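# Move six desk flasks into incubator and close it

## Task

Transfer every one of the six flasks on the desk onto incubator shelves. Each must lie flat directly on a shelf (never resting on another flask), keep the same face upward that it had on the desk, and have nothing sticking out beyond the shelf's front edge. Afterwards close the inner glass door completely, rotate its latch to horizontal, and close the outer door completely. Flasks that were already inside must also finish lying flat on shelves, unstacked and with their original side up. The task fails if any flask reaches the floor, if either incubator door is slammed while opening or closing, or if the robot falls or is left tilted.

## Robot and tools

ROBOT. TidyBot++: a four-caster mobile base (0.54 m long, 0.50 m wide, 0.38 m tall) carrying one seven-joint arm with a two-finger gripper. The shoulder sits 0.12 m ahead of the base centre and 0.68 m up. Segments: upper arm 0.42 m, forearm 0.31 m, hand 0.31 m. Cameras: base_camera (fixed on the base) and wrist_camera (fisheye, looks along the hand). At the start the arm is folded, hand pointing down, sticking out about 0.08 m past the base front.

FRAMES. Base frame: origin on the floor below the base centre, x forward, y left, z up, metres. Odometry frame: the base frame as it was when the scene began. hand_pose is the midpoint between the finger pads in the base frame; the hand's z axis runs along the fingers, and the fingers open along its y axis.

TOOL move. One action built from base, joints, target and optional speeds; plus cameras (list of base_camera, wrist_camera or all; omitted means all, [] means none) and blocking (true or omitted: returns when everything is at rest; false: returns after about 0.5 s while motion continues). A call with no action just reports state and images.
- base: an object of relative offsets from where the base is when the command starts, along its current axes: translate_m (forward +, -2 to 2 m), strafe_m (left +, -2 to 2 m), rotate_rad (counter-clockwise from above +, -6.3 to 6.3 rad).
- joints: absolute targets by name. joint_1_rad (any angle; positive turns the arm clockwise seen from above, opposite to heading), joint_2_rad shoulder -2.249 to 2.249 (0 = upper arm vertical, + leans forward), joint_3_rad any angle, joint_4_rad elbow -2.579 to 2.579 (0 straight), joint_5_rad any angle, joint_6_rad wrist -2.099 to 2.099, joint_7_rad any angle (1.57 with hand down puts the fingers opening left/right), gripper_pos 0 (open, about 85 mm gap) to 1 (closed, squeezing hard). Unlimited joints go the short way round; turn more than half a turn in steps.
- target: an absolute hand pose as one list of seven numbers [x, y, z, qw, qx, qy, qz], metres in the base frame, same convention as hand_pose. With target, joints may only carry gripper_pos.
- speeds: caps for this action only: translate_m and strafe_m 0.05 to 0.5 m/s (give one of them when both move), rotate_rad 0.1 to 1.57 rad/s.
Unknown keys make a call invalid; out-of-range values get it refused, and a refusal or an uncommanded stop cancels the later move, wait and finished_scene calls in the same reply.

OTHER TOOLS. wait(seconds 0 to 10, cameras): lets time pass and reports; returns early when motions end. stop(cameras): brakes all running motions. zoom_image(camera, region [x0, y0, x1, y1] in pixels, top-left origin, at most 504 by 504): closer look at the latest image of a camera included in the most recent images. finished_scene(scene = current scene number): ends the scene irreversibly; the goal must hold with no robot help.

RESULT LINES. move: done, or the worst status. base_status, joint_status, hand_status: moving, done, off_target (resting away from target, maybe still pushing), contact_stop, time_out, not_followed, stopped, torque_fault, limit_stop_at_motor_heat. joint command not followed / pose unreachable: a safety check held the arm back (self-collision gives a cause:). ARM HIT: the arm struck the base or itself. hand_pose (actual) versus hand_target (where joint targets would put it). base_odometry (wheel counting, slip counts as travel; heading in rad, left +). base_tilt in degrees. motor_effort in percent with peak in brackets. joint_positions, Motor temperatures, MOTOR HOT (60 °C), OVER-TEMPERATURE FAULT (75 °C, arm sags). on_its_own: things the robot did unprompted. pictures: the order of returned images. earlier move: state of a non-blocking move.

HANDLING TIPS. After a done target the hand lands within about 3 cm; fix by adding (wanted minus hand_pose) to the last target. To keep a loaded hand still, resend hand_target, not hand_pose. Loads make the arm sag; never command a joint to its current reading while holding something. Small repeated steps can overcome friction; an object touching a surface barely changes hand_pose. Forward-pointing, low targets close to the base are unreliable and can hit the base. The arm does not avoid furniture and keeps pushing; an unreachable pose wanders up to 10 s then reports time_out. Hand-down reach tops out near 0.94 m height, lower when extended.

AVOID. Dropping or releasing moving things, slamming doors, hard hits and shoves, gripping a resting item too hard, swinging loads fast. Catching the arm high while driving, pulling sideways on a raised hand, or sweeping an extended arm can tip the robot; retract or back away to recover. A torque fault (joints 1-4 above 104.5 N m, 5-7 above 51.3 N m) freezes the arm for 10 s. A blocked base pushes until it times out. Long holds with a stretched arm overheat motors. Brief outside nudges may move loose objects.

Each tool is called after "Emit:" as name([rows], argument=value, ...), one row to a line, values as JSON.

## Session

Scene 1 done. Start scene 2.

Emit:
move()

Scene clock: 0.00 s.
Motor temperatures (°C): [40 33 34 36 44 42 50]
base_odometry: x=+0.000 y=+0.000 heading=+0.000
base_tilt: forward=+0.2 right=+0.3
base_status: not commanded
joint_positions: joint_1_rad=-0.032 joint_2_rad=-0.393 joint_3_rad=+3.160 joint_4_rad=-2.523 joint_5_rad=+0.013 joint_6_rad=-0.861 joint_7_rad=+1.546 gripper_pos=+0.000
joint_status: not commanded
motor_effort: joint_1_rad=+0 joint_2_rad=-2 joint_3_rad=+1 joint_4_rad=+14 joint_5_rad=+0 joint_6_rad=+1 joint_7_rad=-1
hand_pose: x=+0.2713 y=+0.0010 z=+0.5961 quat_wxyz=(+0.000, +0.997, -0.002, +0.075) (m; base frame)
hand_target: x=+0.2718 y=+0.0010 z=+0.5964 quat_wxyz=(+0.000, +0.997, -0.002, +0.076) (m; base frame)
hand_status: not commanded
pictures: base_camera, wrist_camera
camera_calibration:
wrist_camera: T_world_to_cam=[[-0.0161419, -0.999084, 0.0396372, -0.0189949], [-0.97957, 0.00785419, -0.20095, 0.452726], [0.200455, -0.0420711, -0.978799, 0.658394], [0, 0, 0, 1]] pos_world=[0.311192, 0.00516607, 0.736164]

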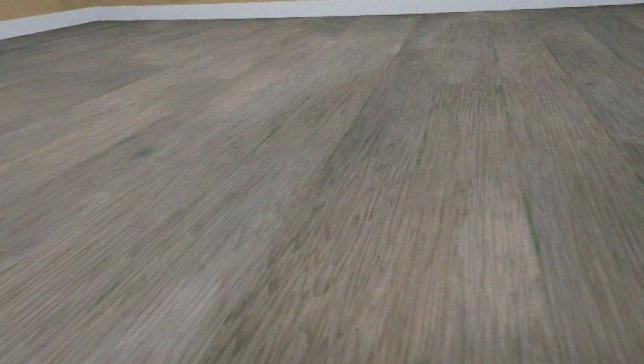

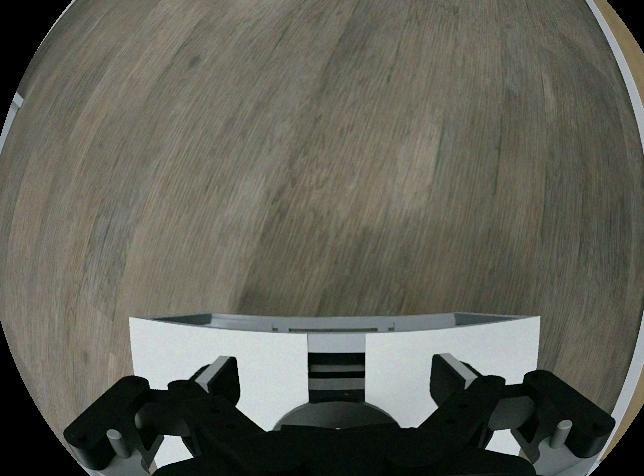

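Emit:
move(target=[0.55, 0.0, 1.1, 0, 0.766, 0, 0.643])

Emit:
move(base={"rotate_rad": 1.57}, cameras=["wrist_camera"])

Emit:
move(base={"rotate_rad": 1.57}, cameras=["wrist_camera"])

Emit:
move(base={"rotate_rad": 1.57}, cameras=["wrist_camera"])

Scene clock: 2.27 s.
Motor temperatures (°C): [40 33 34 37 43 42 50]
move: done
base_odometry: x=+0.000 y=+0.000 heading=+0.000
base_tilt: forward=+0.2 right=+0.3
base_status: not commanded
joint_positions: joint_1_rad=-0.026 joint_2_rad=-0.410 joint_3_rad=+3.160 joint_4_rad=-1.741 joint_5_rad=+0.013 joint_6_rad=-0.503 joint_7_rad=+1.546 gripper_pos=+0.000
joint_status: not commanded
motor_effort: joint_1_rad=+0(1) joint_2_rad=-8(8) joint_3_rad=+1(1) joint_4_rad=+20(22) joint_5_rad=+0(1) joint_6_rad=+8(9) joint_7_rad=-1(2)
hand_pose: x=+0.5575 y=+0.0005 z=+1.0615 quat_wxyz=(-0.007, +0.794, -0.006, +0.608) (m; base frame)
hand_target: x=+0.5500 y=+0.0000 z=+1.1000 quat_wxyz=(+0.000, +0.766, +0.000, +0.643) (m; base frame)
hand_status: done (0.039 m and 5.2 deg from the pose sent, 0.576 m and 71.4 deg at the start)
pictures: base_camera, wrist_camera
camera_calibration:
wrist_camera: T_world_to_cam=[[-0.0416937, -0.999027, -0.0144059, 0.0383465], [-0.210309, 0.0228707, -0.977367, 1.22196], [0.976745, -0.0377204, -0.211058, -0.191302], [0, 0, 0, 1]] pos_world=[0.445442, 0.0031461, 1.15448]

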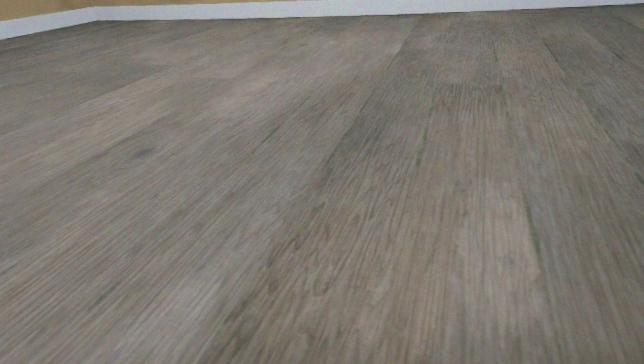

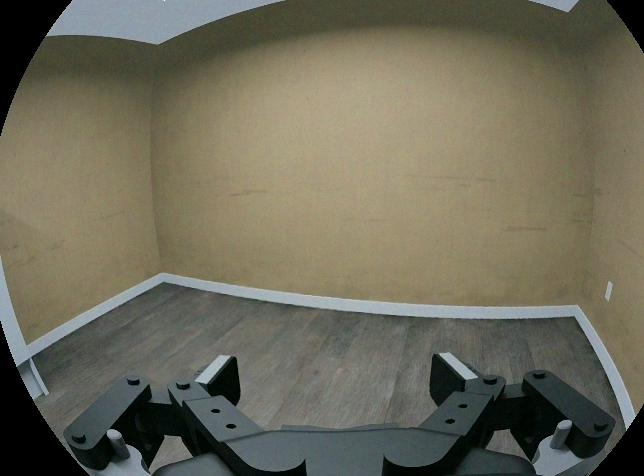

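Scene clock: 4.57 s.
Motor temperatures (°C): [40 33 34 37 43 42 50]
move: done
base_odometry: x=+0.000 y=+0.000 heading=+1.570
base_tilt: forward=+0.2 right=+0.3
base_status: done
joint_positions: joint_1_rad=-0.020 joint_2_rad=-0.410 joint_3_rad=+3.157 joint_4_rad=-1.741 joint_5_rad=+0.013 joint_6_rad=-0.499 joint_7_rad=+1.546 gripper_pos=+0.000
joint_status: not commanded
motor_effort: joint_1_rad=+0(2) joint_2_rad=-7(10) joint_3_rad=+1(3) joint_4_rad=+20(22) joint_5_rad=+1(1) joint_6_rad=+8(9) joint_7_rad=-1(2)
hand_pose: x=+0.5578 y=-0.0005 z=+1.0629 quat_wxyz=(-0.006, +0.792, -0.007, +0.610) (m; base frame)
hand_target: x=+0.5500 y=+0.0000 z=+1.1000 quat_wxyz=(+0.000, +0.766, +0.000, +0.643) (m; base frame)
hand_status: not commanded
pictures: wrist_camera
camera_calibration:
wrist_camera: T_world_to_cam=[[-0.0448477, -0.998904, -0.0133948, 0.0380838], [-0.205784, 0.0223581, -0.978342, 1.22185], [0.977569, -0.04112, -0.206561, -0.196606], [0, 0, 0, 1]] pos_world=[0.445341, 0.00263938, 1.15529]

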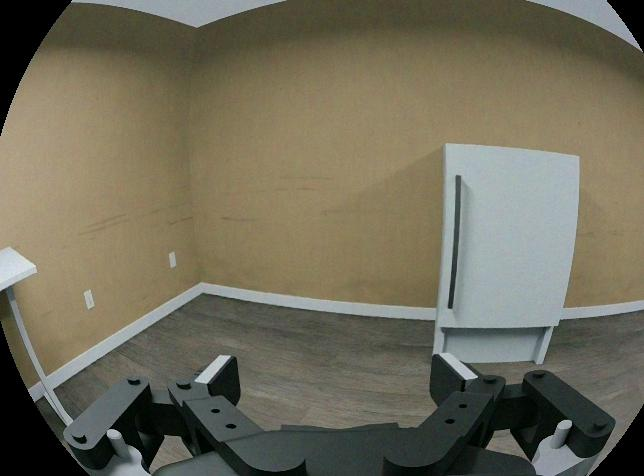

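Scene clock: 6.87 s.
Motor temperatures (°C): [40 33 34 37 43 42 50]
move: done
base_odometry: x=+0.000 y=+0.000 heading=+3.139
base_tilt: forward=+0.2 right=+0.3
base_status: done
joint_positions: joint_1_rad=-0.018 joint_2_rad=-0.410 joint_3_rad=+3.155 joint_4_rad=-1.741 joint_5_rad=+0.013 joint_6_rad=-0.498 joint_7_rad=+1.546 gripper_pos=+0.000
joint_status: not commanded
motor_effort: joint_1_rad=+0(2) joint_2_rad=-8(10) joint_3_rad=+1(3) joint_4_rad=+20(21) joint_5_rad=+0(1) joint_6_rad=+9(9) joint_7_rad=+0(1)
hand_pose: x=+0.5578 y=-0.0004 z=+1.0630 quat_wxyz=(-0.005, +0.792, -0.007, +0.610) (m; base frame)
hand_target: x=+0.5500 y=+0.0000 z=+1.1000 quat_wxyz=(+0.000, +0.766, +0.000, +0.643) (m; base frame)
hand_status: not commanded
pictures: wrist_camera
camera_calibration:
wrist_camera: T_world_to_cam=[[-0.0453998, -0.998888, -0.0126805, 0.0377006], [-0.205388, 0.0217558, -0.978439, 1.22186], [0.977627, -0.0418165, -0.206147, -0.196981], [0, 0, 0, 1]] pos_world=[0.445242, 0.002839, 1.15539]

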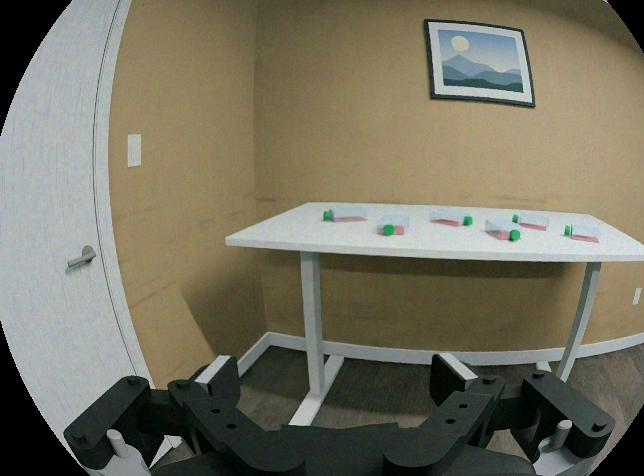

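Scene clock: 9.17 s.
Motor temperatures (°C): [40 33 34 37 43 42 50]
move: done
base_odometry: x=+0.000 y=+0.000 heading=-1.574
base_tilt: forward=+0.2 right=+0.3
base_status: done
joint_positions: joint_1_rad=-0.017 joint_2_rad=-0.410 joint_3_rad=+3.154 joint_4_rad=-1.741 joint_5_rad=+0.013 joint_6_rad=-0.498 joint_7_rad=+1.546 gripper_pos=+0.000
joint_status: not commanded
motor_effort: joint_1_rad=+0(2) joint_2_rad=-8(10) joint_3_rad=+1(3) joint_4_rad=+21(22) joint_5_rad=+0(1) joint_6_rad=+9(9) joint_7_rad=-1(1)
hand_pose: x=+0.5578 y=-0.0002 z=+1.0630 quat_wxyz=(-0.005, +0.792, -0.007, +0.610) (m; base frame)
hand_target: x=+0.5500 y=+0.0000 z=+1.1000 quat_wxyz=(+0.000, +0.766, +0.000, +0.643) (m; base frame)
hand_status: not commanded
pictures: wrist_camera
camera_calibration:
wrist_camera: T_world_to_cam=[[-0.0453913, -0.998895, -0.0121754, 0.0373138], [-0.205214, 0.0212519, -0.978486, 1.22184], [0.977664, -0.0419162, -0.205952, -0.197215], [0, 0, 0, 1]] pos_world=[0.445241, 0.00303978, 1.15539]

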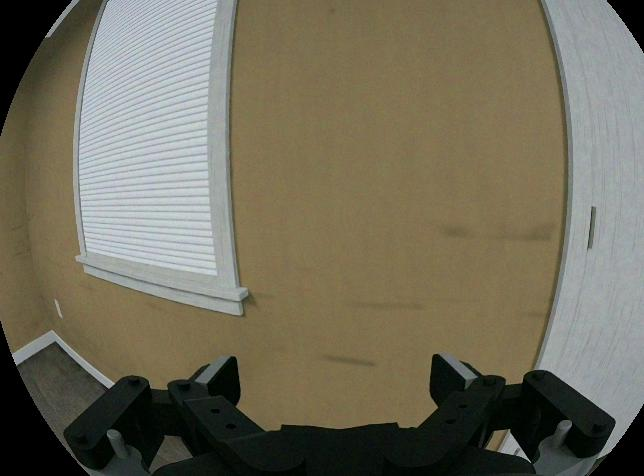

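Emit:
move(base={"translate_m": -0.911, "strafe_m": 0.134, "rotate_rad": 2.714}, speeds={"rotate_rad": 1.2}, target=[0.6, 0.0, 1.0, 0, 0.766, 0, 0.643])

Scene clock: 13.60 s.
Motor temperatures (°C): [40 33 34 37 43 42 50]
move: done
base_odometry: x=+0.137 y=+0.911 heading=+1.140
base_tilt: forward=+0.2 right=+0.3
base_status: done
joint_positions: joint_1_rad=-0.016 joint_2_rad=-0.347 joint_3_rad=+3.154 joint_4_rad=-1.970 joint_5_rad=+0.013 joint_6_rad=-0.128 joint_7_rad=+1.546 gripper_pos=+0.000
joint_status: not commanded
motor_effort: joint_1_rad=-1(2) joint_2_rad=-11(14) joint_3_rad=+1(3) joint_4_rad=+22(23) joint_5_rad=+0(1) joint_6_rad=+9(9) joint_7_rad=-1(1)
hand_pose: x=+0.5964 y=+0.0016 z=+1.0056 quat_wxyz=(-0.006, +0.768, -0.005, +0.641) (m; base frame)
hand_target: x=+0.6000 y=+0.0000 z=+1.0000 quat_wxyz=(+0.000, +0.766, +0.000, +0.643) (m; base frame)
hand_status: done (0.007 m and 1.0 deg from the pose sent, 0.076 m and 4.9 deg at the start)
pictures: base_camera, wrist_camera
camera_calibration:
wrist_camera: T_world_to_cam=[[-0.0404447, -0.999072, -0.0147959, 0.0399449], [-0.128022, 0.0198675, -0.991572, 1.14058], [0.990946, -0.0382096, -0.128707, -0.332283], [0, 0, 0, 1]] pos_world=[0.476909, 0.00455099, 1.08879]

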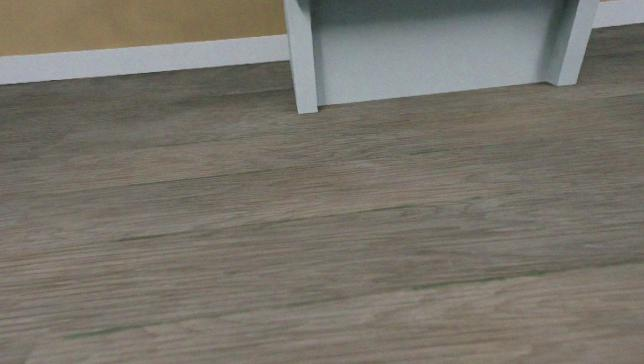

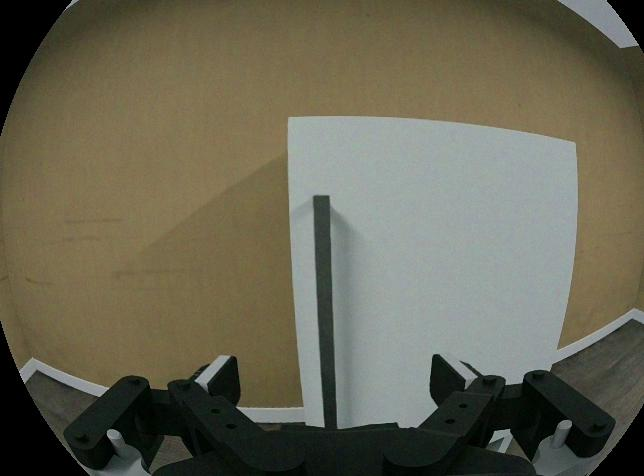

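Emit:
move(base={"translate_m": 0.1355, "strafe_m": -0.139, "rotate_rad": 0.17}, target=[0.72, 0.0, 0.86, 0, 0.7071, 0, 0.7071])

Scene clock: 16.47 s.
Motor temperatures (°C): [40 33 34 37 43 42 50]
move: done
base_odometry: x=+0.320 y=+0.976 heading=+1.310
base_tilt: forward=+0.2 right=+0.3
base_status: done
joint_positions: joint_1_rad=-0.015 joint_2_rad=+0.174 joint_3_rad=+3.154 joint_4_rad=-2.197 joint_5_rad=+0.013 joint_6_rad=+0.807 joint_7_rad=+1.546 gripper_pos=+0.000
joint_status: not commanded
motor_effort: joint_1_rad=-1(2) joint_2_rad=-25(28) joint_3_rad=+0(4) joint_4_rad=+15(22) joint_5_rad=+0(1) joint_6_rad=+9(10) joint_7_rad=-1(2)
hand_pose: x=+0.7222 y=+0.0064 z=+0.8727 quat_wxyz=(-0.009, +0.705, +0.000, +0.709) (m; base frame)
hand_target: x=+0.7200 y=+0.0000 z=+0.8600 quat_wxyz=(+0.000, +0.707, +0.000, +0.707) (m; base frame)
hand_status: done (0.014 m and 1.1 deg from the pose sent, 0.191 m and 10.3 deg at the start)
pictures: base_camera, wrist_camera
camera_calibration:
wrist_camera: T_world_to_cam=[[-0.0282778, -0.999391, -0.0204593, 0.04391], [0.0578426, 0.0187972, -0.998149, 0.896454], [0.997925, -0.0294089, 0.0572758, -0.641279], [0, 0, 0, 1]] pos_world=[0.589337, 0.00817307, 0.932422]

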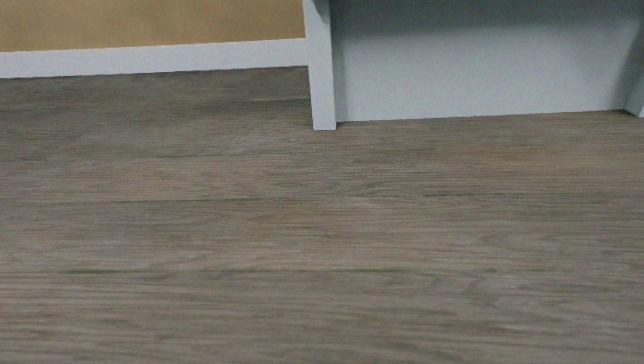

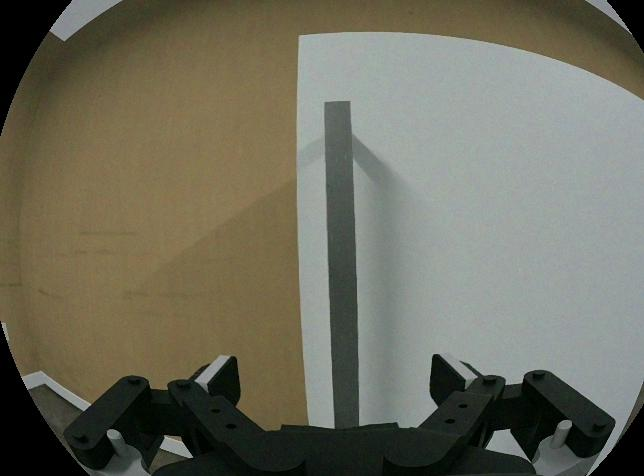

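Emit:
move(base={"translate_m": 0.12, "strafe_m": -0.032, "rotate_rad": 0.03}, cameras=["wrist_camera"])

Scene clock: 17.97 s.
Motor temperatures (°C): [40 33 34 37 43 42 50]
move: done
base_odometry: x=+0.382 y=+1.084 heading=+1.340
base_tilt: forward=+0.2 right=+0.3
base_status: done
joint_positions: joint_1_rad=-0.015 joint_2_rad=+0.183 joint_3_rad=+3.153 joint_4_rad=-2.201 joint_5_rad=+0.013 joint_6_rad=+0.811 joint_7_rad=+1.546 gripper_pos=+0.000
joint_status: not commanded
motor_effort: joint_1_rad=+0(3) joint_2_rad=-25(28) joint_3_rad=+0(3) joint_4_rad=+16(18) joint_5_rad=+0(1) joint_6_rad=+8(9) joint_7_rad=-1(1)
hand_pose: x=+0.7230 y=+0.0065 z=+0.8668 quat_wxyz=(-0.009, +0.708, +0.000, +0.707) (m; base frame)
hand_target: x=+0.7200 y=+0.0000 z=+0.8600 quat_wxyz=(+0.000, +0.707, +0.000, +0.707) (m; base frame)
hand_status: not commanded
pictures: wrist_camera
camera_calibration:
wrist_camera: T_world_to_cam=[[-0.0282433, -0.999397, -0.0202203, 0.0438069], [0.0497402, 0.0187982, -0.998585, 0.896756], [0.998363, -0.0292091, 0.0491792, -0.635061], [0, 0, 0, 1]] pos_world=[0.590653, 0.00837352, 0.927605]

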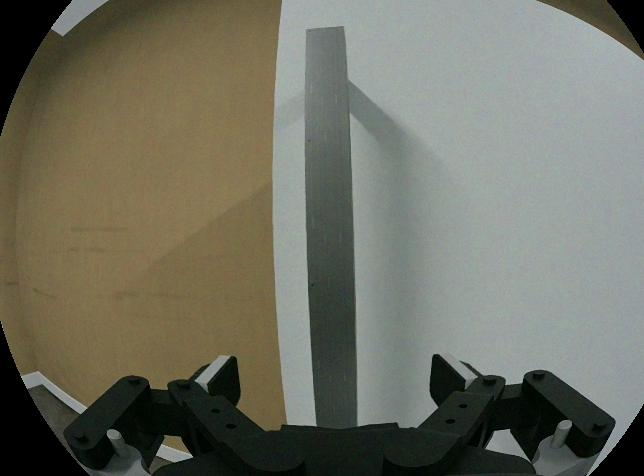

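Emit:
move(base={"translate_m": 0.06}, speeds={"translate_m": 0.2}, cameras=[])

Emit:
move(joints={"gripper_pos": 0.78}, cameras=["wrist_camera"])

Scene clock: 19.17 s.
Motor temperatures (°C): [40 33 34 37 43 42 50]
move: done
base_odometry: x=+0.396 y=+1.142 heading=+1.340
base_tilt: forward=+0.3 right=+0.3
base_status: done
joint_positions: joint_1_rad=-0.015 joint_2_rad=+0.186 joint_3_rad=+3.153 joint_4_rad=-2.202 joint_5_rad=+0.013 joint_6_rad=+0.812 joint_7_rad=+1.546 gripper_pos=+0.000
joint_status: not commanded
motor_effort: joint_1_rad=-1(1) joint_2_rad=-25(27) joint_3_rad=+0(1) joint_4_rad=+15(18) joint_5_rad=+0(2) joint_6_rad=+8(9) joint_7_rad=-1(1)
hand_pose: x=+0.7233 y=+0.0065 z=+0.8647 quat_wxyz=(-0.009, +0.709, +0.000, +0.705) (m; base frame)
hand_target: x=+0.7200 y=+0.0000 z=+0.8600 quat_wxyz=(+0.000, +0.707, +0.000, +0.707) (m; base frame)
hand_status: not commanded
pictures: none
No camera images: "cameras" was empty.

Scene clock: 20.13 s.
Motor temperatures (°C): [40 33 34 37 43 42 50]
move: off_target
base_odometry: x=+0.396 y=+1.142 heading=+1.340
base_tilt: forward=+0.2 right=+0.3
base_status: not commanded
joint_positions: joint_1_rad=-0.015 joint_2_rad=+0.186 joint_3_rad=+3.153 joint_4_rad=-2.204 joint_5_rad=+0.013 joint_6_rad=+0.816 joint_7_rad=+1.546 gripper_pos=+0.735
joint_status: gripper_pos off_target (ended at +0.735, target +0.780)
motor_effort: joint_1_rad=+1(4) joint_2_rad=-25(26) joint_3_rad=+1(4) joint_4_rad=+17(17) joint_5_rad=+1(2) joint_6_rad=+9(9) joint_7_rad=-2(3)
hand_pose: x=+0.7227 y=+0.0074 z=+0.8647 quat_wxyz=(-0.010, +0.708, +0.000, +0.706) (m; base frame)
hand_target: x=+0.7200 y=+0.0000 z=+0.8600 quat_wxyz=(+0.000, +0.707, +0.000, +0.707) (m; base frame)
hand_status: not commanded
pictures: wrist_camera
camera_calibration:
wrist_camera: T_world_to_cam=[[-0.0267753, -0.999435, -0.0202999, 0.0435727], [0.0478155, 0.0190035, -0.998675, 0.896071], [0.998497, -0.0277104, 0.0472797, -0.633085], [0, 0, 0, 1]] pos_world=[0.590454, 0.00897649, 0.925701]

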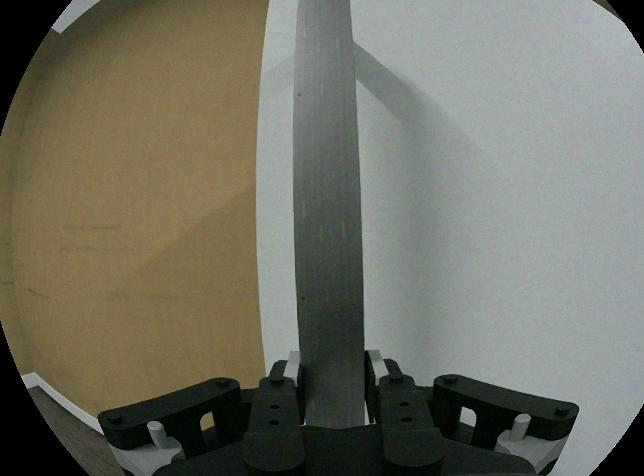

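Emit:
move(base={"translate_m": -0.067, "strafe_m": -0.1, "rotate_rad": 0.12}, speeds={"translate_m": 0.1, "rotate_rad": 0.1}, cameras=["wrist_camera"])

Emit:
move(base={"translate_m": -0.1222, "strafe_m": -0.206, "rotate_rad": 0.24}, speeds={"translate_m": 0.18, "rotate_rad": 0.18}, cameras=["wrist_camera"])

Scene clock: 22.27 s.
Motor temperatures (°C): [40 33 34 37 43 42 50]
move: done
base_odometry: x=+0.478 y=+1.054 heading=+1.461
base_tilt: forward=+0.2 right=+0.3
base_status: done
joint_positions: joint_1_rad=-0.016 joint_2_rad=+0.179 joint_3_rad=+3.152 joint_4_rad=-2.217 joint_5_rad=+0.013 joint_6_rad=+0.823 joint_7_rad=+1.546 gripper_pos=+0.735
joint_status: not commanded
motor_effort: joint_1_rad=+2(6) joint_2_rad=-22(34) joint_3_rad=+3(6) joint_4_rad=+16(20) joint_5_rad=+0(5) joint_6_rad=+8(10) joint_7_rad=-2(3)
hand_pose: x=+0.7185 y=+0.0083 z=+0.8643 quat_wxyz=(-0.011, +0.708, +0.000, +0.706) (m; base frame)
hand_target: x=+0.7200 y=+0.0000 z=+0.8600 quat_wxyz=(+0.000, +0.707, +0.000, +0.707) (m; base frame)
hand_status: not commanded
pictures: wrist_camera
camera_calibration:
wrist_camera: T_world_to_cam=[[-0.025223, -0.999464, -0.0208649, 0.0437601], [0.0490951, 0.0196079, -0.998602, 0.894844], [0.998476, -0.0262121, 0.0485742, -0.629938], [0, 0, 0, 1]] pos_world=[0.586149, 0.00967865, 0.925105]

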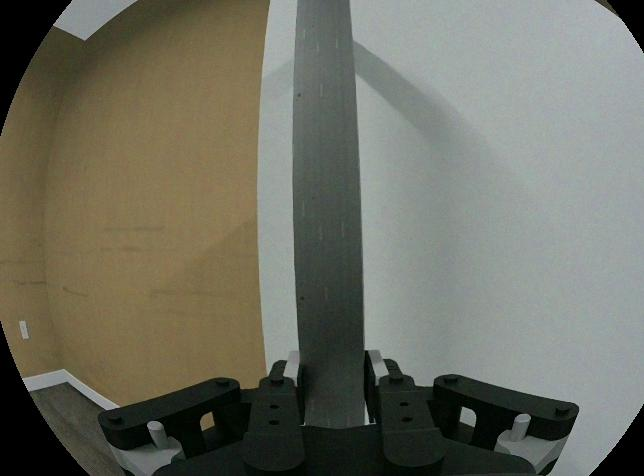

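Scene clock: 24.23 s.
Motor temperatures (°C): [40 33 34 37 43 42 50]
move: done
base_odometry: x=+0.670 y=+0.910 heading=+1.701
base_tilt: forward=+0.2 right=+0.3
base_status: done
joint_positions: joint_1_rad=-0.026 joint_2_rad=+0.178 joint_3_rad=+3.146 joint_4_rad=-2.219 joint_5_rad=+0.012 joint_6_rad=+0.825 joint_7_rad=+1.546 gripper_pos=+0.735
joint_status: not commanded
motor_effort: joint_1_rad=+5(9) joint_2_rad=-21(25) joint_3_rad=+5(8) joint_4_rad=+17(20) joint_5_rad=+0(5) joint_6_rad=+8(10) joint_7_rad=-3(3)
hand_pose: x=+0.7176 y=+0.0171 z=+0.8643 quat_wxyz=(-0.016, +0.708, +0.005, +0.706) (m; base frame)
hand_target: x=+0.7200 y=+0.0000 z=+0.8600 quat_wxyz=(+0.000, +0.707, +0.000, +0.707) (m; base frame)
hand_status: not commanded
pictures: wrist_camera
camera_calibration:
wrist_camera: T_world_to_cam=[[-0.010618, -0.999684, -0.0228055, 0.0437097], [0.0491149, 0.0222578, -0.998545, 0.894555], [0.998737, -0.0117227, 0.048863, -0.629488], [0, 0, 0, 1]] pos_world=[0.585221, 0.0164058, 0.925009]

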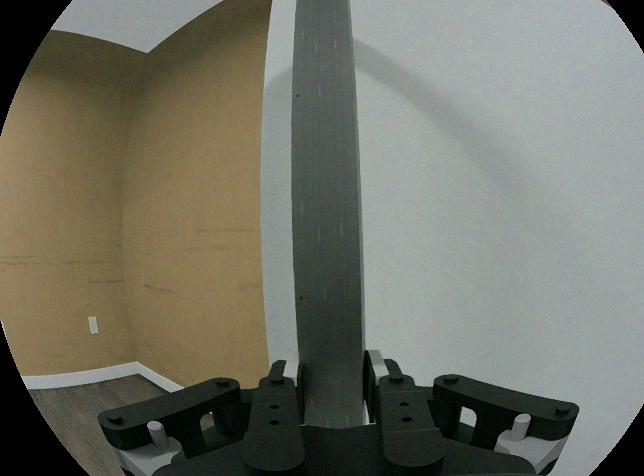

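Emit:
move(cameras=["wrist_camera"])

Scene clock: 25.07 s.
Motor temperatures (°C): [40 33 34 37 43 42 50]
base_odometry: x=+0.670 y=+0.910 heading=+1.701
base_tilt: forward=+0.2 right=+0.3
base_status: done
joint_positions: joint_1_rad=-0.026 joint_2_rad=+0.178 joint_3_rad=+3.146 joint_4_rad=-2.219 joint_5_rad=+0.012 joint_6_rad=+0.825 joint_7_rad=+1.546 gripper_pos=+0.735
joint_status: not commanded
motor_effort: joint_1_rad=+5(9) joint_2_rad=-22(25) joint_3_rad=+5(8) joint_4_rad=+18(20) joint_5_rad=-1(5) joint_6_rad=+8(10) joint_7_rad=-3(3)
hand_pose: x=+0.7176 y=+0.0171 z=+0.8643 quat_wxyz=(-0.016, +0.708, +0.005, +0.706) (m; base frame)
hand_target: x=+0.7200 y=+0.0000 z=+0.8600 quat_wxyz=(+0.000, +0.707, +0.000, +0.707) (m; base frame)
hand_status: not commanded
pictures: wrist_camera
camera_calibration:
wrist_camera: T_world_to_cam=[[-0.010618, -0.999684, -0.0228055, 0.0437097], [0.0491149, 0.0222578, -0.998545, 0.894555], [0.998737, -0.0117227, 0.048863, -0.629488], [0, 0, 0, 1]] pos_world=[0.585221, 0.0164058, 0.925009]

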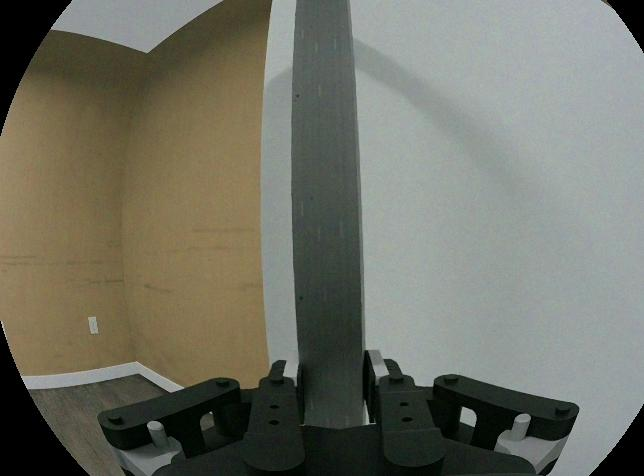

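Emit:
move(base={"translate_m": -0.122, "strafe_m": -0.196, "rotate_rad": 0.24}, speeds={"translate_m": 0.18, "rotate_rad": 0.18}, cameras=["wrist_camera"])

Emit:
move(base={"translate_m": -0.122, "strafe_m": -0.196, "rotate_rad": 0.24}, speeds={"translate_m": 0.18, "rotate_rad": 0.18}, cameras=["wrist_camera"])

Scene clock: 27.17 s.
Motor temperatures (°C): [40 33 34 37 43 42 50]
move: done
base_odometry: x=+0.880 y=+0.814 heading=+1.942
base_tilt: forward=+0.2 right=+0.3
base_status: done
joint_positions: joint_1_rad=-0.027 joint_2_rad=+0.177 joint_3_rad=+3.144 joint_4_rad=-2.220 joint_5_rad=+0.010 joint_6_rad=+0.826 joint_7_rad=+1.546 gripper_pos=+0.735
joint_status: not commanded
motor_effort: joint_1_rad=+6(12) joint_2_rad=-22(24) joint_3_rad=+6(11) joint_4_rad=+17(20) joint_5_rad=+0(5) joint_6_rad=+9(10) joint_7_rad=-3(4)
hand_pose: x=+0.7171 y=+0.0190 z=+0.8642 quat_wxyz=(-0.018, +0.708, +0.005, +0.706) (m; base frame)
hand_target: x=+0.7200 y=+0.0000 z=+0.8600 quat_wxyz=(+0.000, +0.707, +0.000, +0.707) (m; base frame)
hand_status: not commanded
pictures: wrist_camera
camera_calibration:
wrist_camera: T_world_to_cam=[[-0.00774587, -0.999678, -0.0241796, 0.0447987], [0.049353, 0.0237687, -0.998499, 0.894341], [0.998751, -0.00892757, 0.049153, -0.629292], [0, 0, 0, 1]] pos_world=[0.584714, 0.0179089, 0.925013]

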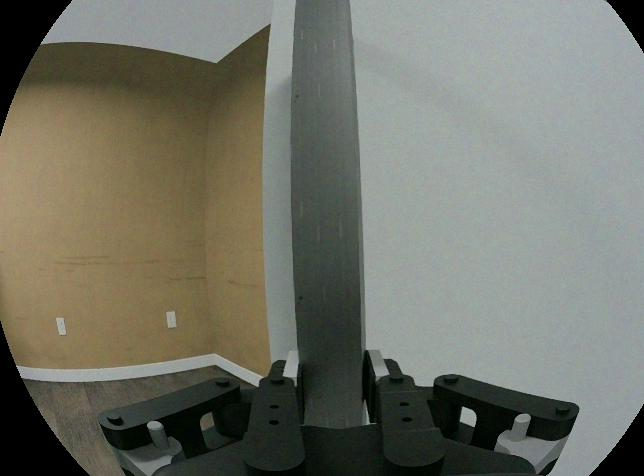

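Scene clock: 29.17 s.
Motor temperatures (°C): [40 33 34 37 43 42 50]
move: done
base_odometry: x=+1.107 y=+0.772 heading=+2.183
base_tilt: forward=+0.2 right=+0.3
base_status: done
joint_positions: joint_1_rad=-0.031 joint_2_rad=+0.177 joint_3_rad=+3.141 joint_4_rad=-2.221 joint_5_rad=+0.010 joint_6_rad=+0.826 joint_7_rad=+1.546 gripper_pos=+0.735
joint_status: not commanded
motor_effort: joint_1_rad=+7(12) joint_2_rad=-21(24) joint_3_rad=+6(11) joint_4_rad=+17(20) joint_5_rad=-1(5) joint_6_rad=+8(10) joint_7_rad=-3(4)
hand_pose: x=+0.7167 y=+0.0227 z=+0.8642 quat_wxyz=(-0.020, +0.707, +0.007, +0.706) (m; base frame)
hand_target: x=+0.7200 y=+0.0000 z=+0.8600 quat_wxyz=(+0.000, +0.707, +0.000, +0.707) (m; base frame)
hand_status: not commanded
pictures: wrist_camera
camera_calibration:
wrist_camera: T_world_to_cam=[[-0.00169385, -0.999683, -0.0251027, 0.0449207], [0.0494036, 0.0249884, -0.998466, 0.894112], [0.998777, -0.00293141, 0.0493456, -0.629168], [0, 0, 0, 1]] pos_world=[0.584302, 0.0207197, 0.924915]

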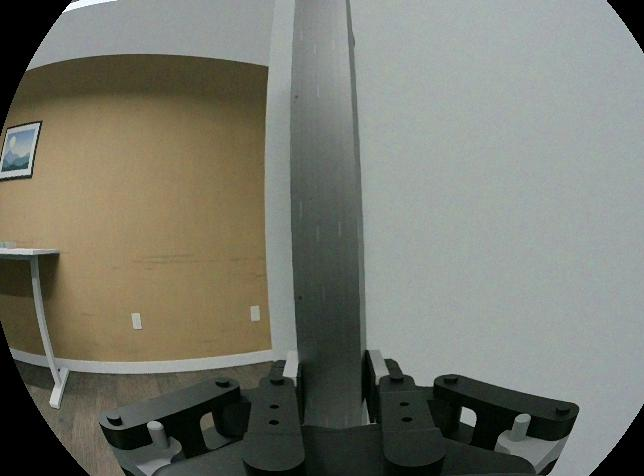

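Emit:
move(base={"translate_m": -0.122, "strafe_m": -0.185, "rotate_rad": 0.24}, speeds={"translate_m": 0.18, "rotate_rad": 0.18}, cameras=[])

Emit:
move(base={"translate_m": -0.122, "strafe_m": -0.19, "rotate_rad": 0.24}, speeds={"translate_m": 0.18, "rotate_rad": 0.18}, cameras=[])

Emit:
move(base={"translate_m": -0.122, "strafe_m": -0.19, "rotate_rad": 0.24}, speeds={"translate_m": 0.18, "rotate_rad": 0.18}, cameras=["wrist_camera","base_camera"])

Scene clock: 31.30 s.
Motor temperatures (°C): [40 33 34 37 43 42 50]
move: done
base_odometry: x=+1.329 y=+0.778 heading=+2.423
base_tilt: forward=+0.2 right=+0.3
base_status: done
joint_positions: joint_1_rad=-0.027 joint_2_rad=+0.177 joint_3_rad=+3.143 joint_4_rad=-2.222 joint_5_rad=+0.009 joint_6_rad=+0.827 joint_7_rad=+1.546 gripper_pos=+0.735
joint_status: not commanded
motor_effort: joint_1_rad=+5(12) joint_2_rad=-21(24) joint_3_rad=+4(11) joint_4_rad=+17(20) joint_5_rad=+0(5) joint_6_rad=+8(10) joint_7_rad=-3(4)
hand_pose: x=+0.7166 y=+0.0186 z=+0.8642 quat_wxyz=(-0.018, +0.707, +0.005, +0.707) (m; base frame)
hand_target: x=+0.7200 y=+0.0000 z=+0.8600 quat_wxyz=(+0.000, +0.707, +0.000, +0.707) (m; base frame)
hand_status: not commanded
pictures: none
No camera images: "cameras" was empty.

Scene clock: 33.27 s.
Motor temperatures (°C): [40 33 34 37 43 42 50]
move: done
base_odometry: x=+1.546 y=+0.841 heading=+2.664
base_tilt: forward=+0.2 right=+0.3
base_status: done
joint_positions: joint_1_rad=-0.030 joint_2_rad=+0.176 joint_3_rad=+3.142 joint_4_rad=-2.223 joint_5_rad=+0.009 joint_6_rad=+0.828 joint_7_rad=+1.546 gripper_pos=+0.735
joint_status: not commanded
motor_effort: joint_1_rad=+5(12) joint_2_rad=-21(23) joint_3_rad=+5(11) joint_4_rad=+17(20) joint_5_rad=+0(5) joint_6_rad=+8(9) joint_7_rad=-4(4)
hand_pose: x=+0.7163 y=+0.0213 z=+0.8642 quat_wxyz=(-0.020, +0.707, +0.006, +0.707) (m; base frame)
hand_target: x=+0.7200 y=+0.0000 z=+0.8600 quat_wxyz=(+0.000, +0.707, +0.000, +0.707) (m; base frame)
hand_status: not commanded
pictures: none
No camera images: "cameras" was empty.

Scene clock: 35.20 s.
Motor temperatures (°C): [40 33 34 37 43 42 50]
move: done
base_odometry: x=+1.742 y=+0.954 heading=+2.904
base_tilt: forward=+0.2 right=+0.3
base_status: done
joint_positions: joint_1_rad=-0.034 joint_2_rad=+0.176 joint_3_rad=+3.137 joint_4_rad=-2.224 joint_5_rad=+0.009 joint_6_rad=+0.828 joint_7_rad=+1.546 gripper_pos=+0.735
joint_status: not commanded
motor_effort: joint_1_rad=+7(13) joint_2_rad=-21(23) joint_3_rad=+6(12) joint_4_rad=+17(20) joint_5_rad=-2(5) joint_6_rad=+8(10) joint_7_rad=-3(4)
hand_pose: x=+0.7157 y=+0.0261 z=+0.8642 quat_wxyz=(-0.023, +0.707, +0.009, +0.707) (m; base frame)
hand_target: x=+0.7200 y=+0.0000 z=+0.8600 quat_wxyz=(+0.000, +0.707, +0.000, +0.707) (m; base frame)
hand_status: not commanded
pictures: base_camera, wrist_camera
camera_calibration:
wrist_camera: T_world_to_cam=[[0.00409189, -0.999639, -0.026538, 0.0454791], [0.0498408, 0.0267091, -0.9984, 0.893744], [0.998749, 0.00276267, 0.0499322, -0.628808], [0, 0, 0, 1]] pos_world=[0.58329, 0.0233288, 0.924919]

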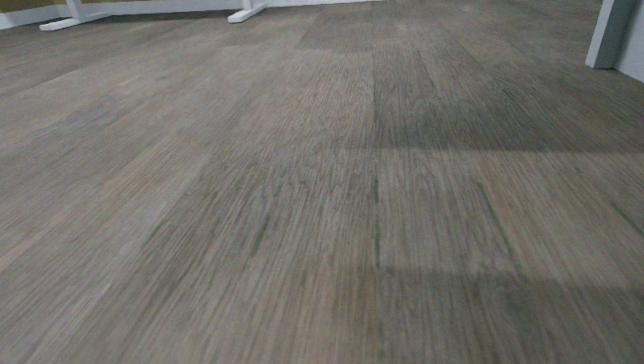

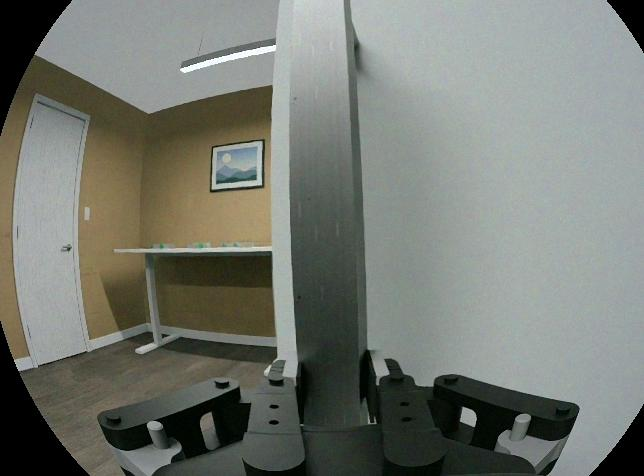

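Emit:
move(base={"translate_m": -0.122, "strafe_m": -0.175, "rotate_rad": 0.24}, speeds={"translate_m": 0.18, "rotate_rad": 0.18}, cameras=[])

Emit:
move(base={"translate_m": -0.122, "strafe_m": -0.185, "rotate_rad": 0.24}, speeds={"translate_m": 0.18, "rotate_rad": 0.18}, cameras=[])

Emit:
move(joints={"gripper_pos": 0}, cameras=["wrist_camera"])

Emit:
move(base={"translate_m": -0.2}, speeds={"translate_m": 0.15}, cameras=["wrist_camera","base_camera"])

Scene clock: 37.33 s.
Motor temperatures (°C): [40 33 34 37 43 42 50]
move: done
base_odometry: x=+1.902 y=+1.095 heading=-3.139
base_tilt: forward=+0.2 right=+0.3
base_status: done
joint_positions: joint_1_rad=-0.025 joint_2_rad=+0.175 joint_3_rad=+3.139 joint_4_rad=-2.225 joint_5_rad=+0.009 joint_6_rad=+0.829 joint_7_rad=+1.546 gripper_pos=+0.735
joint_status: not commanded
motor_effort: joint_1_rad=+3(10) joint_2_rad=-22(24) joint_3_rad=+2(9) joint_4_rad=+17(20) joint_5_rad=+1(4) joint_6_rad=+8(10) joint_7_rad=-3(4)
hand_pose: x=+0.7155 y=+0.0199 z=+0.8643 quat_wxyz=(-0.019, +0.707, +0.005, +0.707) (m; base frame)
hand_target: x=+0.7200 y=+0.0000 z=+0.8600 quat_wxyz=(+0.000, +0.707, +0.000, +0.707) (m; base frame)
hand_status: not commanded
pictures: none
No camera images: "cameras" was empty.

Scene clock: 39.50 s.
Motor temperatures (°C): [40 33 34 37 43 42 50]
move: done
base_odometry: x=+2.023 y=+1.281 heading=-2.898
base_tilt: forward=+0.2 right=+0.3
base_status: done
joint_positions: joint_1_rad=-0.030 joint_2_rad=+0.191 joint_3_rad=+3.139 joint_4_rad=-2.208 joint_5_rad=+0.009 joint_6_rad=+0.832 joint_7_rad=+1.546 gripper_pos=+0.735
joint_status: not commanded
motor_effort: joint_1_rad=+6(13) joint_2_rad=-25(35) joint_3_rad=+5(12) joint_4_rad=+13(21) joint_5_rad=-1(5) joint_6_rad=+8(10) joint_7_rad=-3(4)
hand_pose: x=+0.7221 y=+0.0230 z=+0.8645 quat_wxyz=(-0.021, +0.706, +0.007, +0.708) (m; base frame)
hand_target: x=+0.7200 y=+0.0000 z=+0.8600 quat_wxyz=(+0.000, +0.707, +0.000, +0.707) (m; base frame)
hand_status: not commanded
pictures: none
No camera images: "cameras" was empty.

Scene clock: 40.47 s.
Motor temperatures (°C): [40 33 34 37 43 42 50]
move: done
base_odometry: x=+2.023 y=+1.280 heading=-2.898
base_tilt: forward=+0.2 right=+0.3
base_status: not commanded
joint_positions: joint_1_rad=-0.013 joint_2_rad=+0.192 joint_3_rad=+3.144 joint_4_rad=-2.214 joint_5_rad=+0.009 joint_6_rad=+0.832 joint_7_rad=+1.546 gripper_pos=+0.000
joint_status: all done
motor_effort: joint_1_rad=+0(6) joint_2_rad=-25(30) joint_3_rad=+0(6) joint_4_rad=+15(17) joint_5_rad=+0(1) joint_6_rad=+9(10) joint_7_rad=+0(3)
hand_pose: x=+0.7213 y=+0.0098 z=+0.8608 quat_wxyz=(-0.013, +0.708, -0.001, +0.706) (m; base frame)
hand_target: x=+0.7200 y=+0.0000 z=+0.8600 quat_wxyz=(+0.000, +0.707, +0.000, +0.707) (m; base frame)
hand_status: not commanded
pictures: wrist_camera
camera_calibration:
wrist_camera: T_world_to_cam=[[-0.0237632, -0.999403, -0.0250686, 0.0478727], [0.0477406, 0.0239127, -0.998573, 0.892116], [0.998577, -0.0249261, 0.0471439, -0.6314], [0, 0, 0, 1]] pos_world=[0.589049, 0.0107729, 0.92181]

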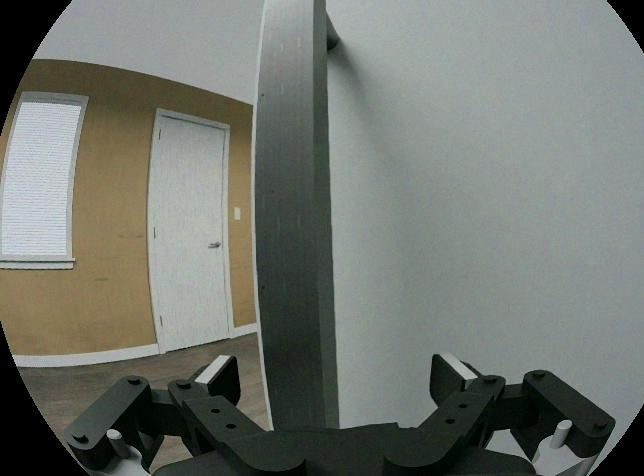

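Scene clock: 42.40 s.
Motor temperatures (°C): [40 33 34 37 43 42 50]
move: done
base_odometry: x=+2.218 y=+1.329 heading=-2.898
base_tilt: forward=+0.2 right=+0.3
base_status: done
joint_positions: joint_1_rad=-0.013 joint_2_rad=+0.192 joint_3_rad=+3.144 joint_4_rad=-2.214 joint_5_rad=+0.009 joint_6_rad=+0.832 joint_7_rad=+1.546 gripper_pos=+0.000
joint_status: not commanded
motor_effort: joint_1_rad=-1(1) joint_2_rad=-25(27) joint_3_rad=+0(1) joint_4_rad=+16(17) joint_5_rad=+1(1) joint_6_rad=+8(9) joint_7_rad=-1(2)
hand_pose: x=+0.7213 y=+0.0098 z=+0.8608 quat_wxyz=(-0.013, +0.708, -0.001, +0.706) (m; base frame)
hand_target: x=+0.7200 y=+0.0000 z=+0.8600 quat_wxyz=(+0.000, +0.707, +0.000, +0.707) (m; base frame)
hand_status: not commanded
pictures: base_camera, wrist_camera
camera_calibration:
wrist_camera: T_world_to_cam=[[-0.0237632, -0.999403, -0.0250686, 0.0478727], [0.0477406, 0.0239127, -0.998573, 0.892116], [0.998577, -0.0249261, 0.0471439, -0.6314], [0, 0, 0, 1]] pos_world=[0.589049, 0.0107729, 0.92181]

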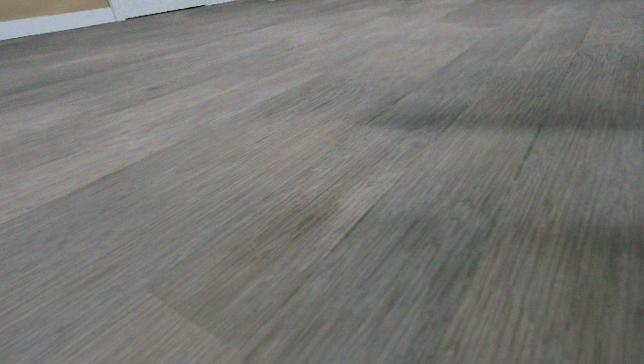

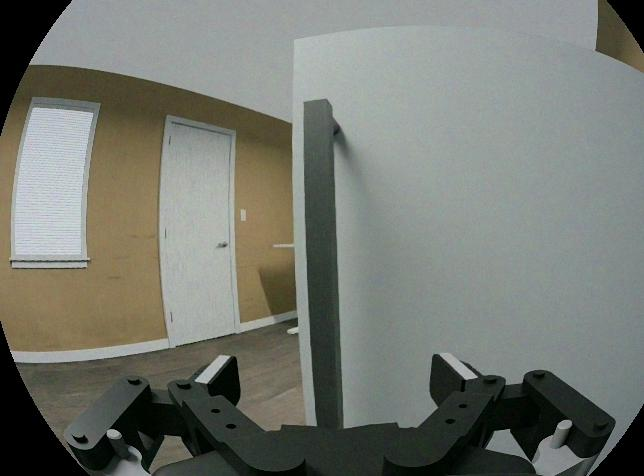

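Emit:
move(base={"strafe_m": 0.6}, cameras=[])

Emit:
move(base={"translate_m": 1.624, "strafe_m": 0.469}, cameras=[])

Emit:
move(base={"rotate_rad": -2.045}, target=[0.68, 0.0, 0.764, 0.5, 0.5, 0.5, 0.5], cameras=["wrist_camera"])

Scene clock: 45.37 s.
Motor temperatures (°C): [40 33 34 37 43 42 50]
move: done
base_odometry: x=+2.362 y=+0.746 heading=-2.898
base_tilt: forward=+0.2 right=+0.3
base_status: done
joint_positions: joint_1_rad=-0.012 joint_2_rad=+0.192 joint_3_rad=+3.144 joint_4_rad=-2.214 joint_5_rad=+0.009 joint_6_rad=+0.832 joint_7_rad=+1.546 gripper_pos=+0.000
joint_status: not commanded
motor_effort: joint_1_rad=-1(3) joint_2_rad=-25(26) joint_3_rad=+0(2) joint_4_rad=+16(17) joint_5_rad=+1(1) joint_6_rad=+8(9) joint_7_rad=+0(1)
hand_pose: x=+0.7213 y=+0.0094 z=+0.8608 quat_wxyz=(-0.012, +0.708, -0.001, +0.706) (m; base frame)
hand_target: x=+0.7200 y=+0.0000 z=+0.8600 quat_wxyz=(+0.000, +0.707, +0.000, +0.707) (m; base frame)
hand_status: not commanded
pictures: none
No camera images: "cameras" was empty.

Scene clock: 49.67 s.
Motor temperatures (°C): [40 33 34 37 43 42 50]
move: done
base_odometry: x=+0.899 y=-0.101 heading=-2.898
base_tilt: forward=+0.2 right=+0.3
base_status: done
joint_positions: joint_1_rad=-0.012 joint_2_rad=+0.192 joint_3_rad=+3.144 joint_4_rad=-2.214 joint_5_rad=+0.009 joint_6_rad=+0.832 joint_7_rad=+1.546 gripper_pos=+0.000
joint_status: not commanded
motor_effort: joint_1_rad=+0(1) joint_2_rad=-25(28) joint_3_rad=+0(1) joint_4_rad=+15(17) joint_5_rad=+0(1) joint_6_rad=+9(10) joint_7_rad=-1(2)
hand_pose: x=+0.7213 y=+0.0094 z=+0.8608 quat_wxyz=(-0.012, +0.708, -0.001, +0.706) (m; base frame)
hand_target: x=+0.7200 y=+0.0000 z=+0.8600 quat_wxyz=(+0.000, +0.707, +0.000, +0.707) (m; base frame)
hand_status: not commanded
pictures: none
No camera images: "cameras" was empty.

Scene clock: 52.50 s.
Motor temperatures (°C): [40 33 34 37 43 42 50]
move: done
base_odometry: x=+0.899 y=-0.101 heading=+1.341
base_tilt: forward=+0.2 right=+0.3
base_status: done
joint_positions: joint_1_rad=-0.239 joint_2_rad=+0.404 joint_3_rad=+3.458 joint_4_rad=-2.450 joint_5_rad=+0.009 joint_6_rad=+1.277 joint_7_rad=+2.947 gripper_pos=+0.000
joint_status: not commanded
motor_effort: joint_1_rad=+0(3) joint_2_rad=-26(28) joint_3_rad=+2(3) joint_4_rad=+10(16) joint_5_rad=-2(2) joint_6_rad=+9(9) joint_7_rad=+0(1)
hand_pose: x=+0.6865 y=-0.0146 z=+0.7730 quat_wxyz=(+0.496, +0.525, +0.468, +0.509) (m; base frame)
hand_target: x=+0.6800 y=+0.0000 z=+0.7640 quat_wxyz=(+0.500, +0.500, +0.500, +0.500) (m; base frame)
hand_status: done (0.018 m and 4.7 deg from the pose sent, 0.106 m and 91.1 deg at the start)
pictures: wrist_camera
camera_calibration:
wrist_camera: T_world_to_cam=[[-0.054697, -0.0734704, 0.995796, -0.733888], [0.00843271, -0.997288, -0.0731173, 0.103375], [0.998467, 0.00439796, 0.0551682, -0.598818], [0, 0, 0, 1]] pos_world=[0.556887, 0.0518091, 0.771397]

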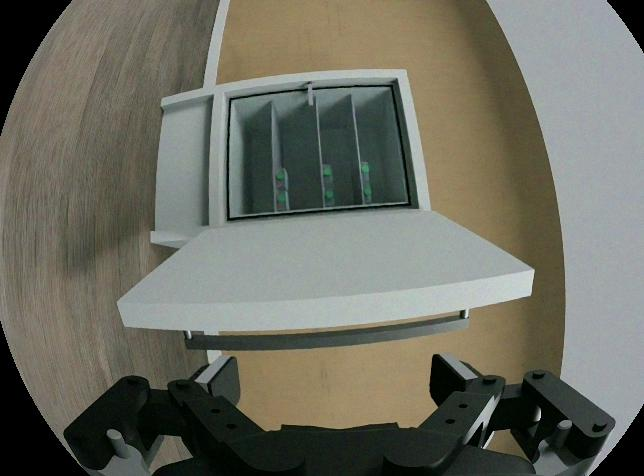

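Emit:
move(base={"translate_m": 0.871, "strafe_m": 0.783}, target=[0.675, 0.013, 0.755, 0.5, 0.5, 0.5, 0.5], cameras=["wrist_camera","base_camera"])

Scene clock: 56.20 s.
Motor temperatures (°C): [40 33 34 37 43 42 50]
move: done
base_odometry: x=+0.335 y=+0.926 heading=+1.340
base_tilt: forward=+0.2 right=+0.3
base_status: done
joint_positions: joint_1_rad=-0.312 joint_2_rad=+0.433 joint_3_rad=+3.482 joint_4_rad=-2.479 joint_5_rad=+0.009 joint_6_rad=+1.325 joint_7_rad=+2.947 gripper_pos=+0.000
joint_status: not commanded
motor_effort: joint_1_rad=+0(2) joint_2_rad=-26(27) joint_3_rad=+2(3) joint_4_rad=+9(11) joint_5_rad=-1(2) joint_6_rad=+8(9) joint_7_rad=-2(2)
hand_pose: x=+0.6803 y=+0.0167 z=+0.7618 quat_wxyz=(+0.485, +0.509, +0.488, +0.516) (m; base frame)
hand_target: x=+0.6750 y=+0.0130 z=+0.7550 quat_wxyz=(+0.500, +0.500, +0.500, +0.500) (m; base frame)
hand_status: done (0.009 m and 3.0 deg from the pose sent, 0.035 m and 4.7 deg at the start)
pictures: base_camera, wrist_camera
camera_calibration:
wrist_camera: T_world_to_cam=[[-0.044642, -0.0586526, 0.99728, -0.728995], [0.0619612, -0.996516, -0.055834, 0.0841565], [0.99708, 0.0593002, 0.0481206, -0.586731], [0, 0, 0, 1]] pos_world=[0.547259, 0.075899, 0.759945]

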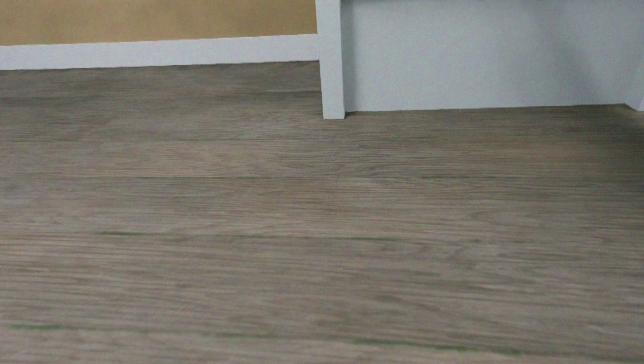

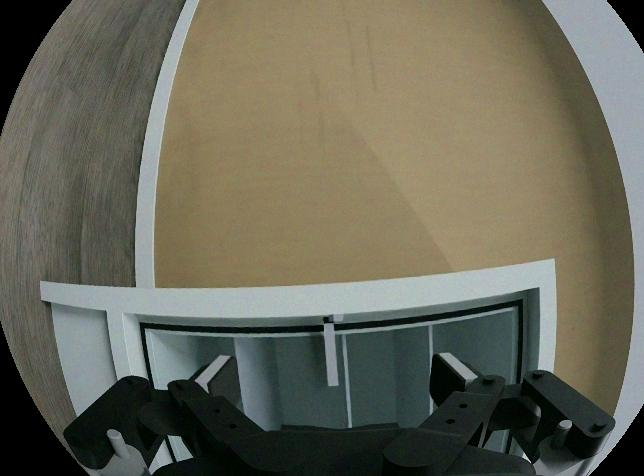

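Emit:
move(base={"translate_m": 0.2, "strafe_m": -0.105}, speeds={"translate_m": 0.25}, cameras=["wrist_camera"])

Scene clock: 58.33 s.
Motor temperatures (°C): [40 33 34 37 43 42 50]
move: done
base_odometry: x=+0.483 y=+1.097 heading=+1.340
base_tilt: forward=+0.2 right=+0.3
base_status: done
joint_positions: joint_1_rad=-0.313 joint_2_rad=+0.435 joint_3_rad=+3.482 joint_4_rad=-2.481 joint_5_rad=+0.009 joint_6_rad=+1.326 joint_7_rad=+2.947 gripper_pos=+0.000
joint_status: not commanded
motor_effort: joint_1_rad=+0(2) joint_2_rad=-26(27) joint_3_rad=+2(3) joint_4_rad=+9(10) joint_5_rad=-1(2) joint_6_rad=+9(9) joint_7_rad=-1(2)
hand_pose: x=+0.6796 y=+0.0170 z=+0.7604 quat_wxyz=(+0.485, +0.510, +0.489, +0.516) (m; base frame)
hand_target: x=+0.6750 y=+0.0130 z=+0.7550 quat_wxyz=(+0.500, +0.500, +0.500, +0.500) (m; base frame)
hand_status: not commanded
pictures: wrist_camera
camera_calibration:
wrist_camera: T_world_to_cam=[[-0.041934, -0.0583139, 0.997417, -0.729615], [0.0622955, -0.996506, -0.0556415, 0.0841139], [0.997176, 0.0598013, 0.0454201, -0.584038], [0, 0, 0, 1]] pos_world=[0.546553, 0.0761995, 0.758938]

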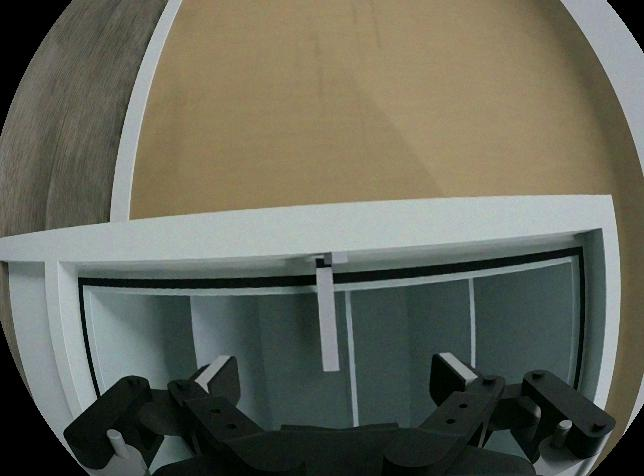

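Emit:
move(base={"translate_m": 0.13, "strafe_m": -0.008}, speeds={"translate_m": 0.15}, cameras=["wrist_camera"])

Scene clock: 60.20 s.
Motor temperatures (°C): [40 33 34 37 43 42 50]
move: done
base_odometry: x=+0.521 y=+1.222 heading=+1.340
base_tilt: forward=+0.2 right=+0.3
base_status: done
joint_positions: joint_1_rad=-0.313 joint_2_rad=+0.436 joint_3_rad=+3.482 joint_4_rad=-2.483 joint_5_rad=+0.009 joint_6_rad=+1.327 joint_7_rad=+2.947 gripper_pos=+0.000
joint_status: not commanded
motor_effort: joint_1_rad=-1(1) joint_2_rad=-26(28) joint_3_rad=+2(3) joint_4_rad=+8(10) joint_5_rad=-1(2) joint_6_rad=+8(9) joint_7_rad=-1(2)
hand_pose: x=+0.6793 y=+0.0170 z=+0.7596 quat_wxyz=(+0.484, +0.510, +0.490, +0.515) (m; base frame)
hand_target: x=+0.6750 y=+0.0130 z=+0.7550 quat_wxyz=(+0.500, +0.500, +0.500, +0.500) (m; base frame)
hand_status: not commanded
pictures: wrist_camera
camera_calibration:
wrist_camera: T_world_to_cam=[[-0.0402542, -0.0580154, 0.997504, -0.730026], [0.0621944, -0.996523, -0.0554484, 0.0841084], [0.997252, 0.0598071, 0.0437224, -0.582468], [0, 0, 0, 1]] pos_world=[0.54625, 0.0762989, 0.758334]

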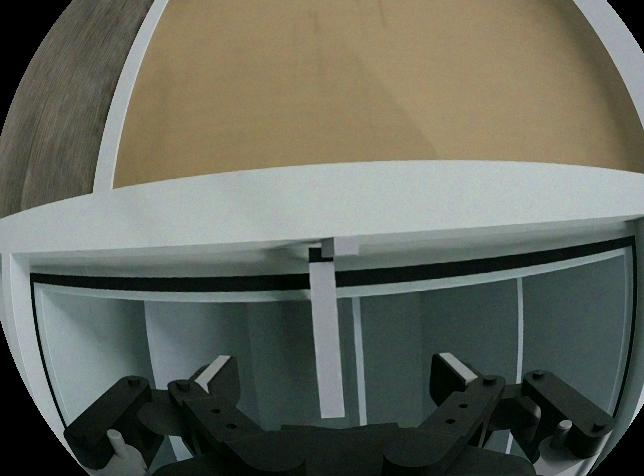

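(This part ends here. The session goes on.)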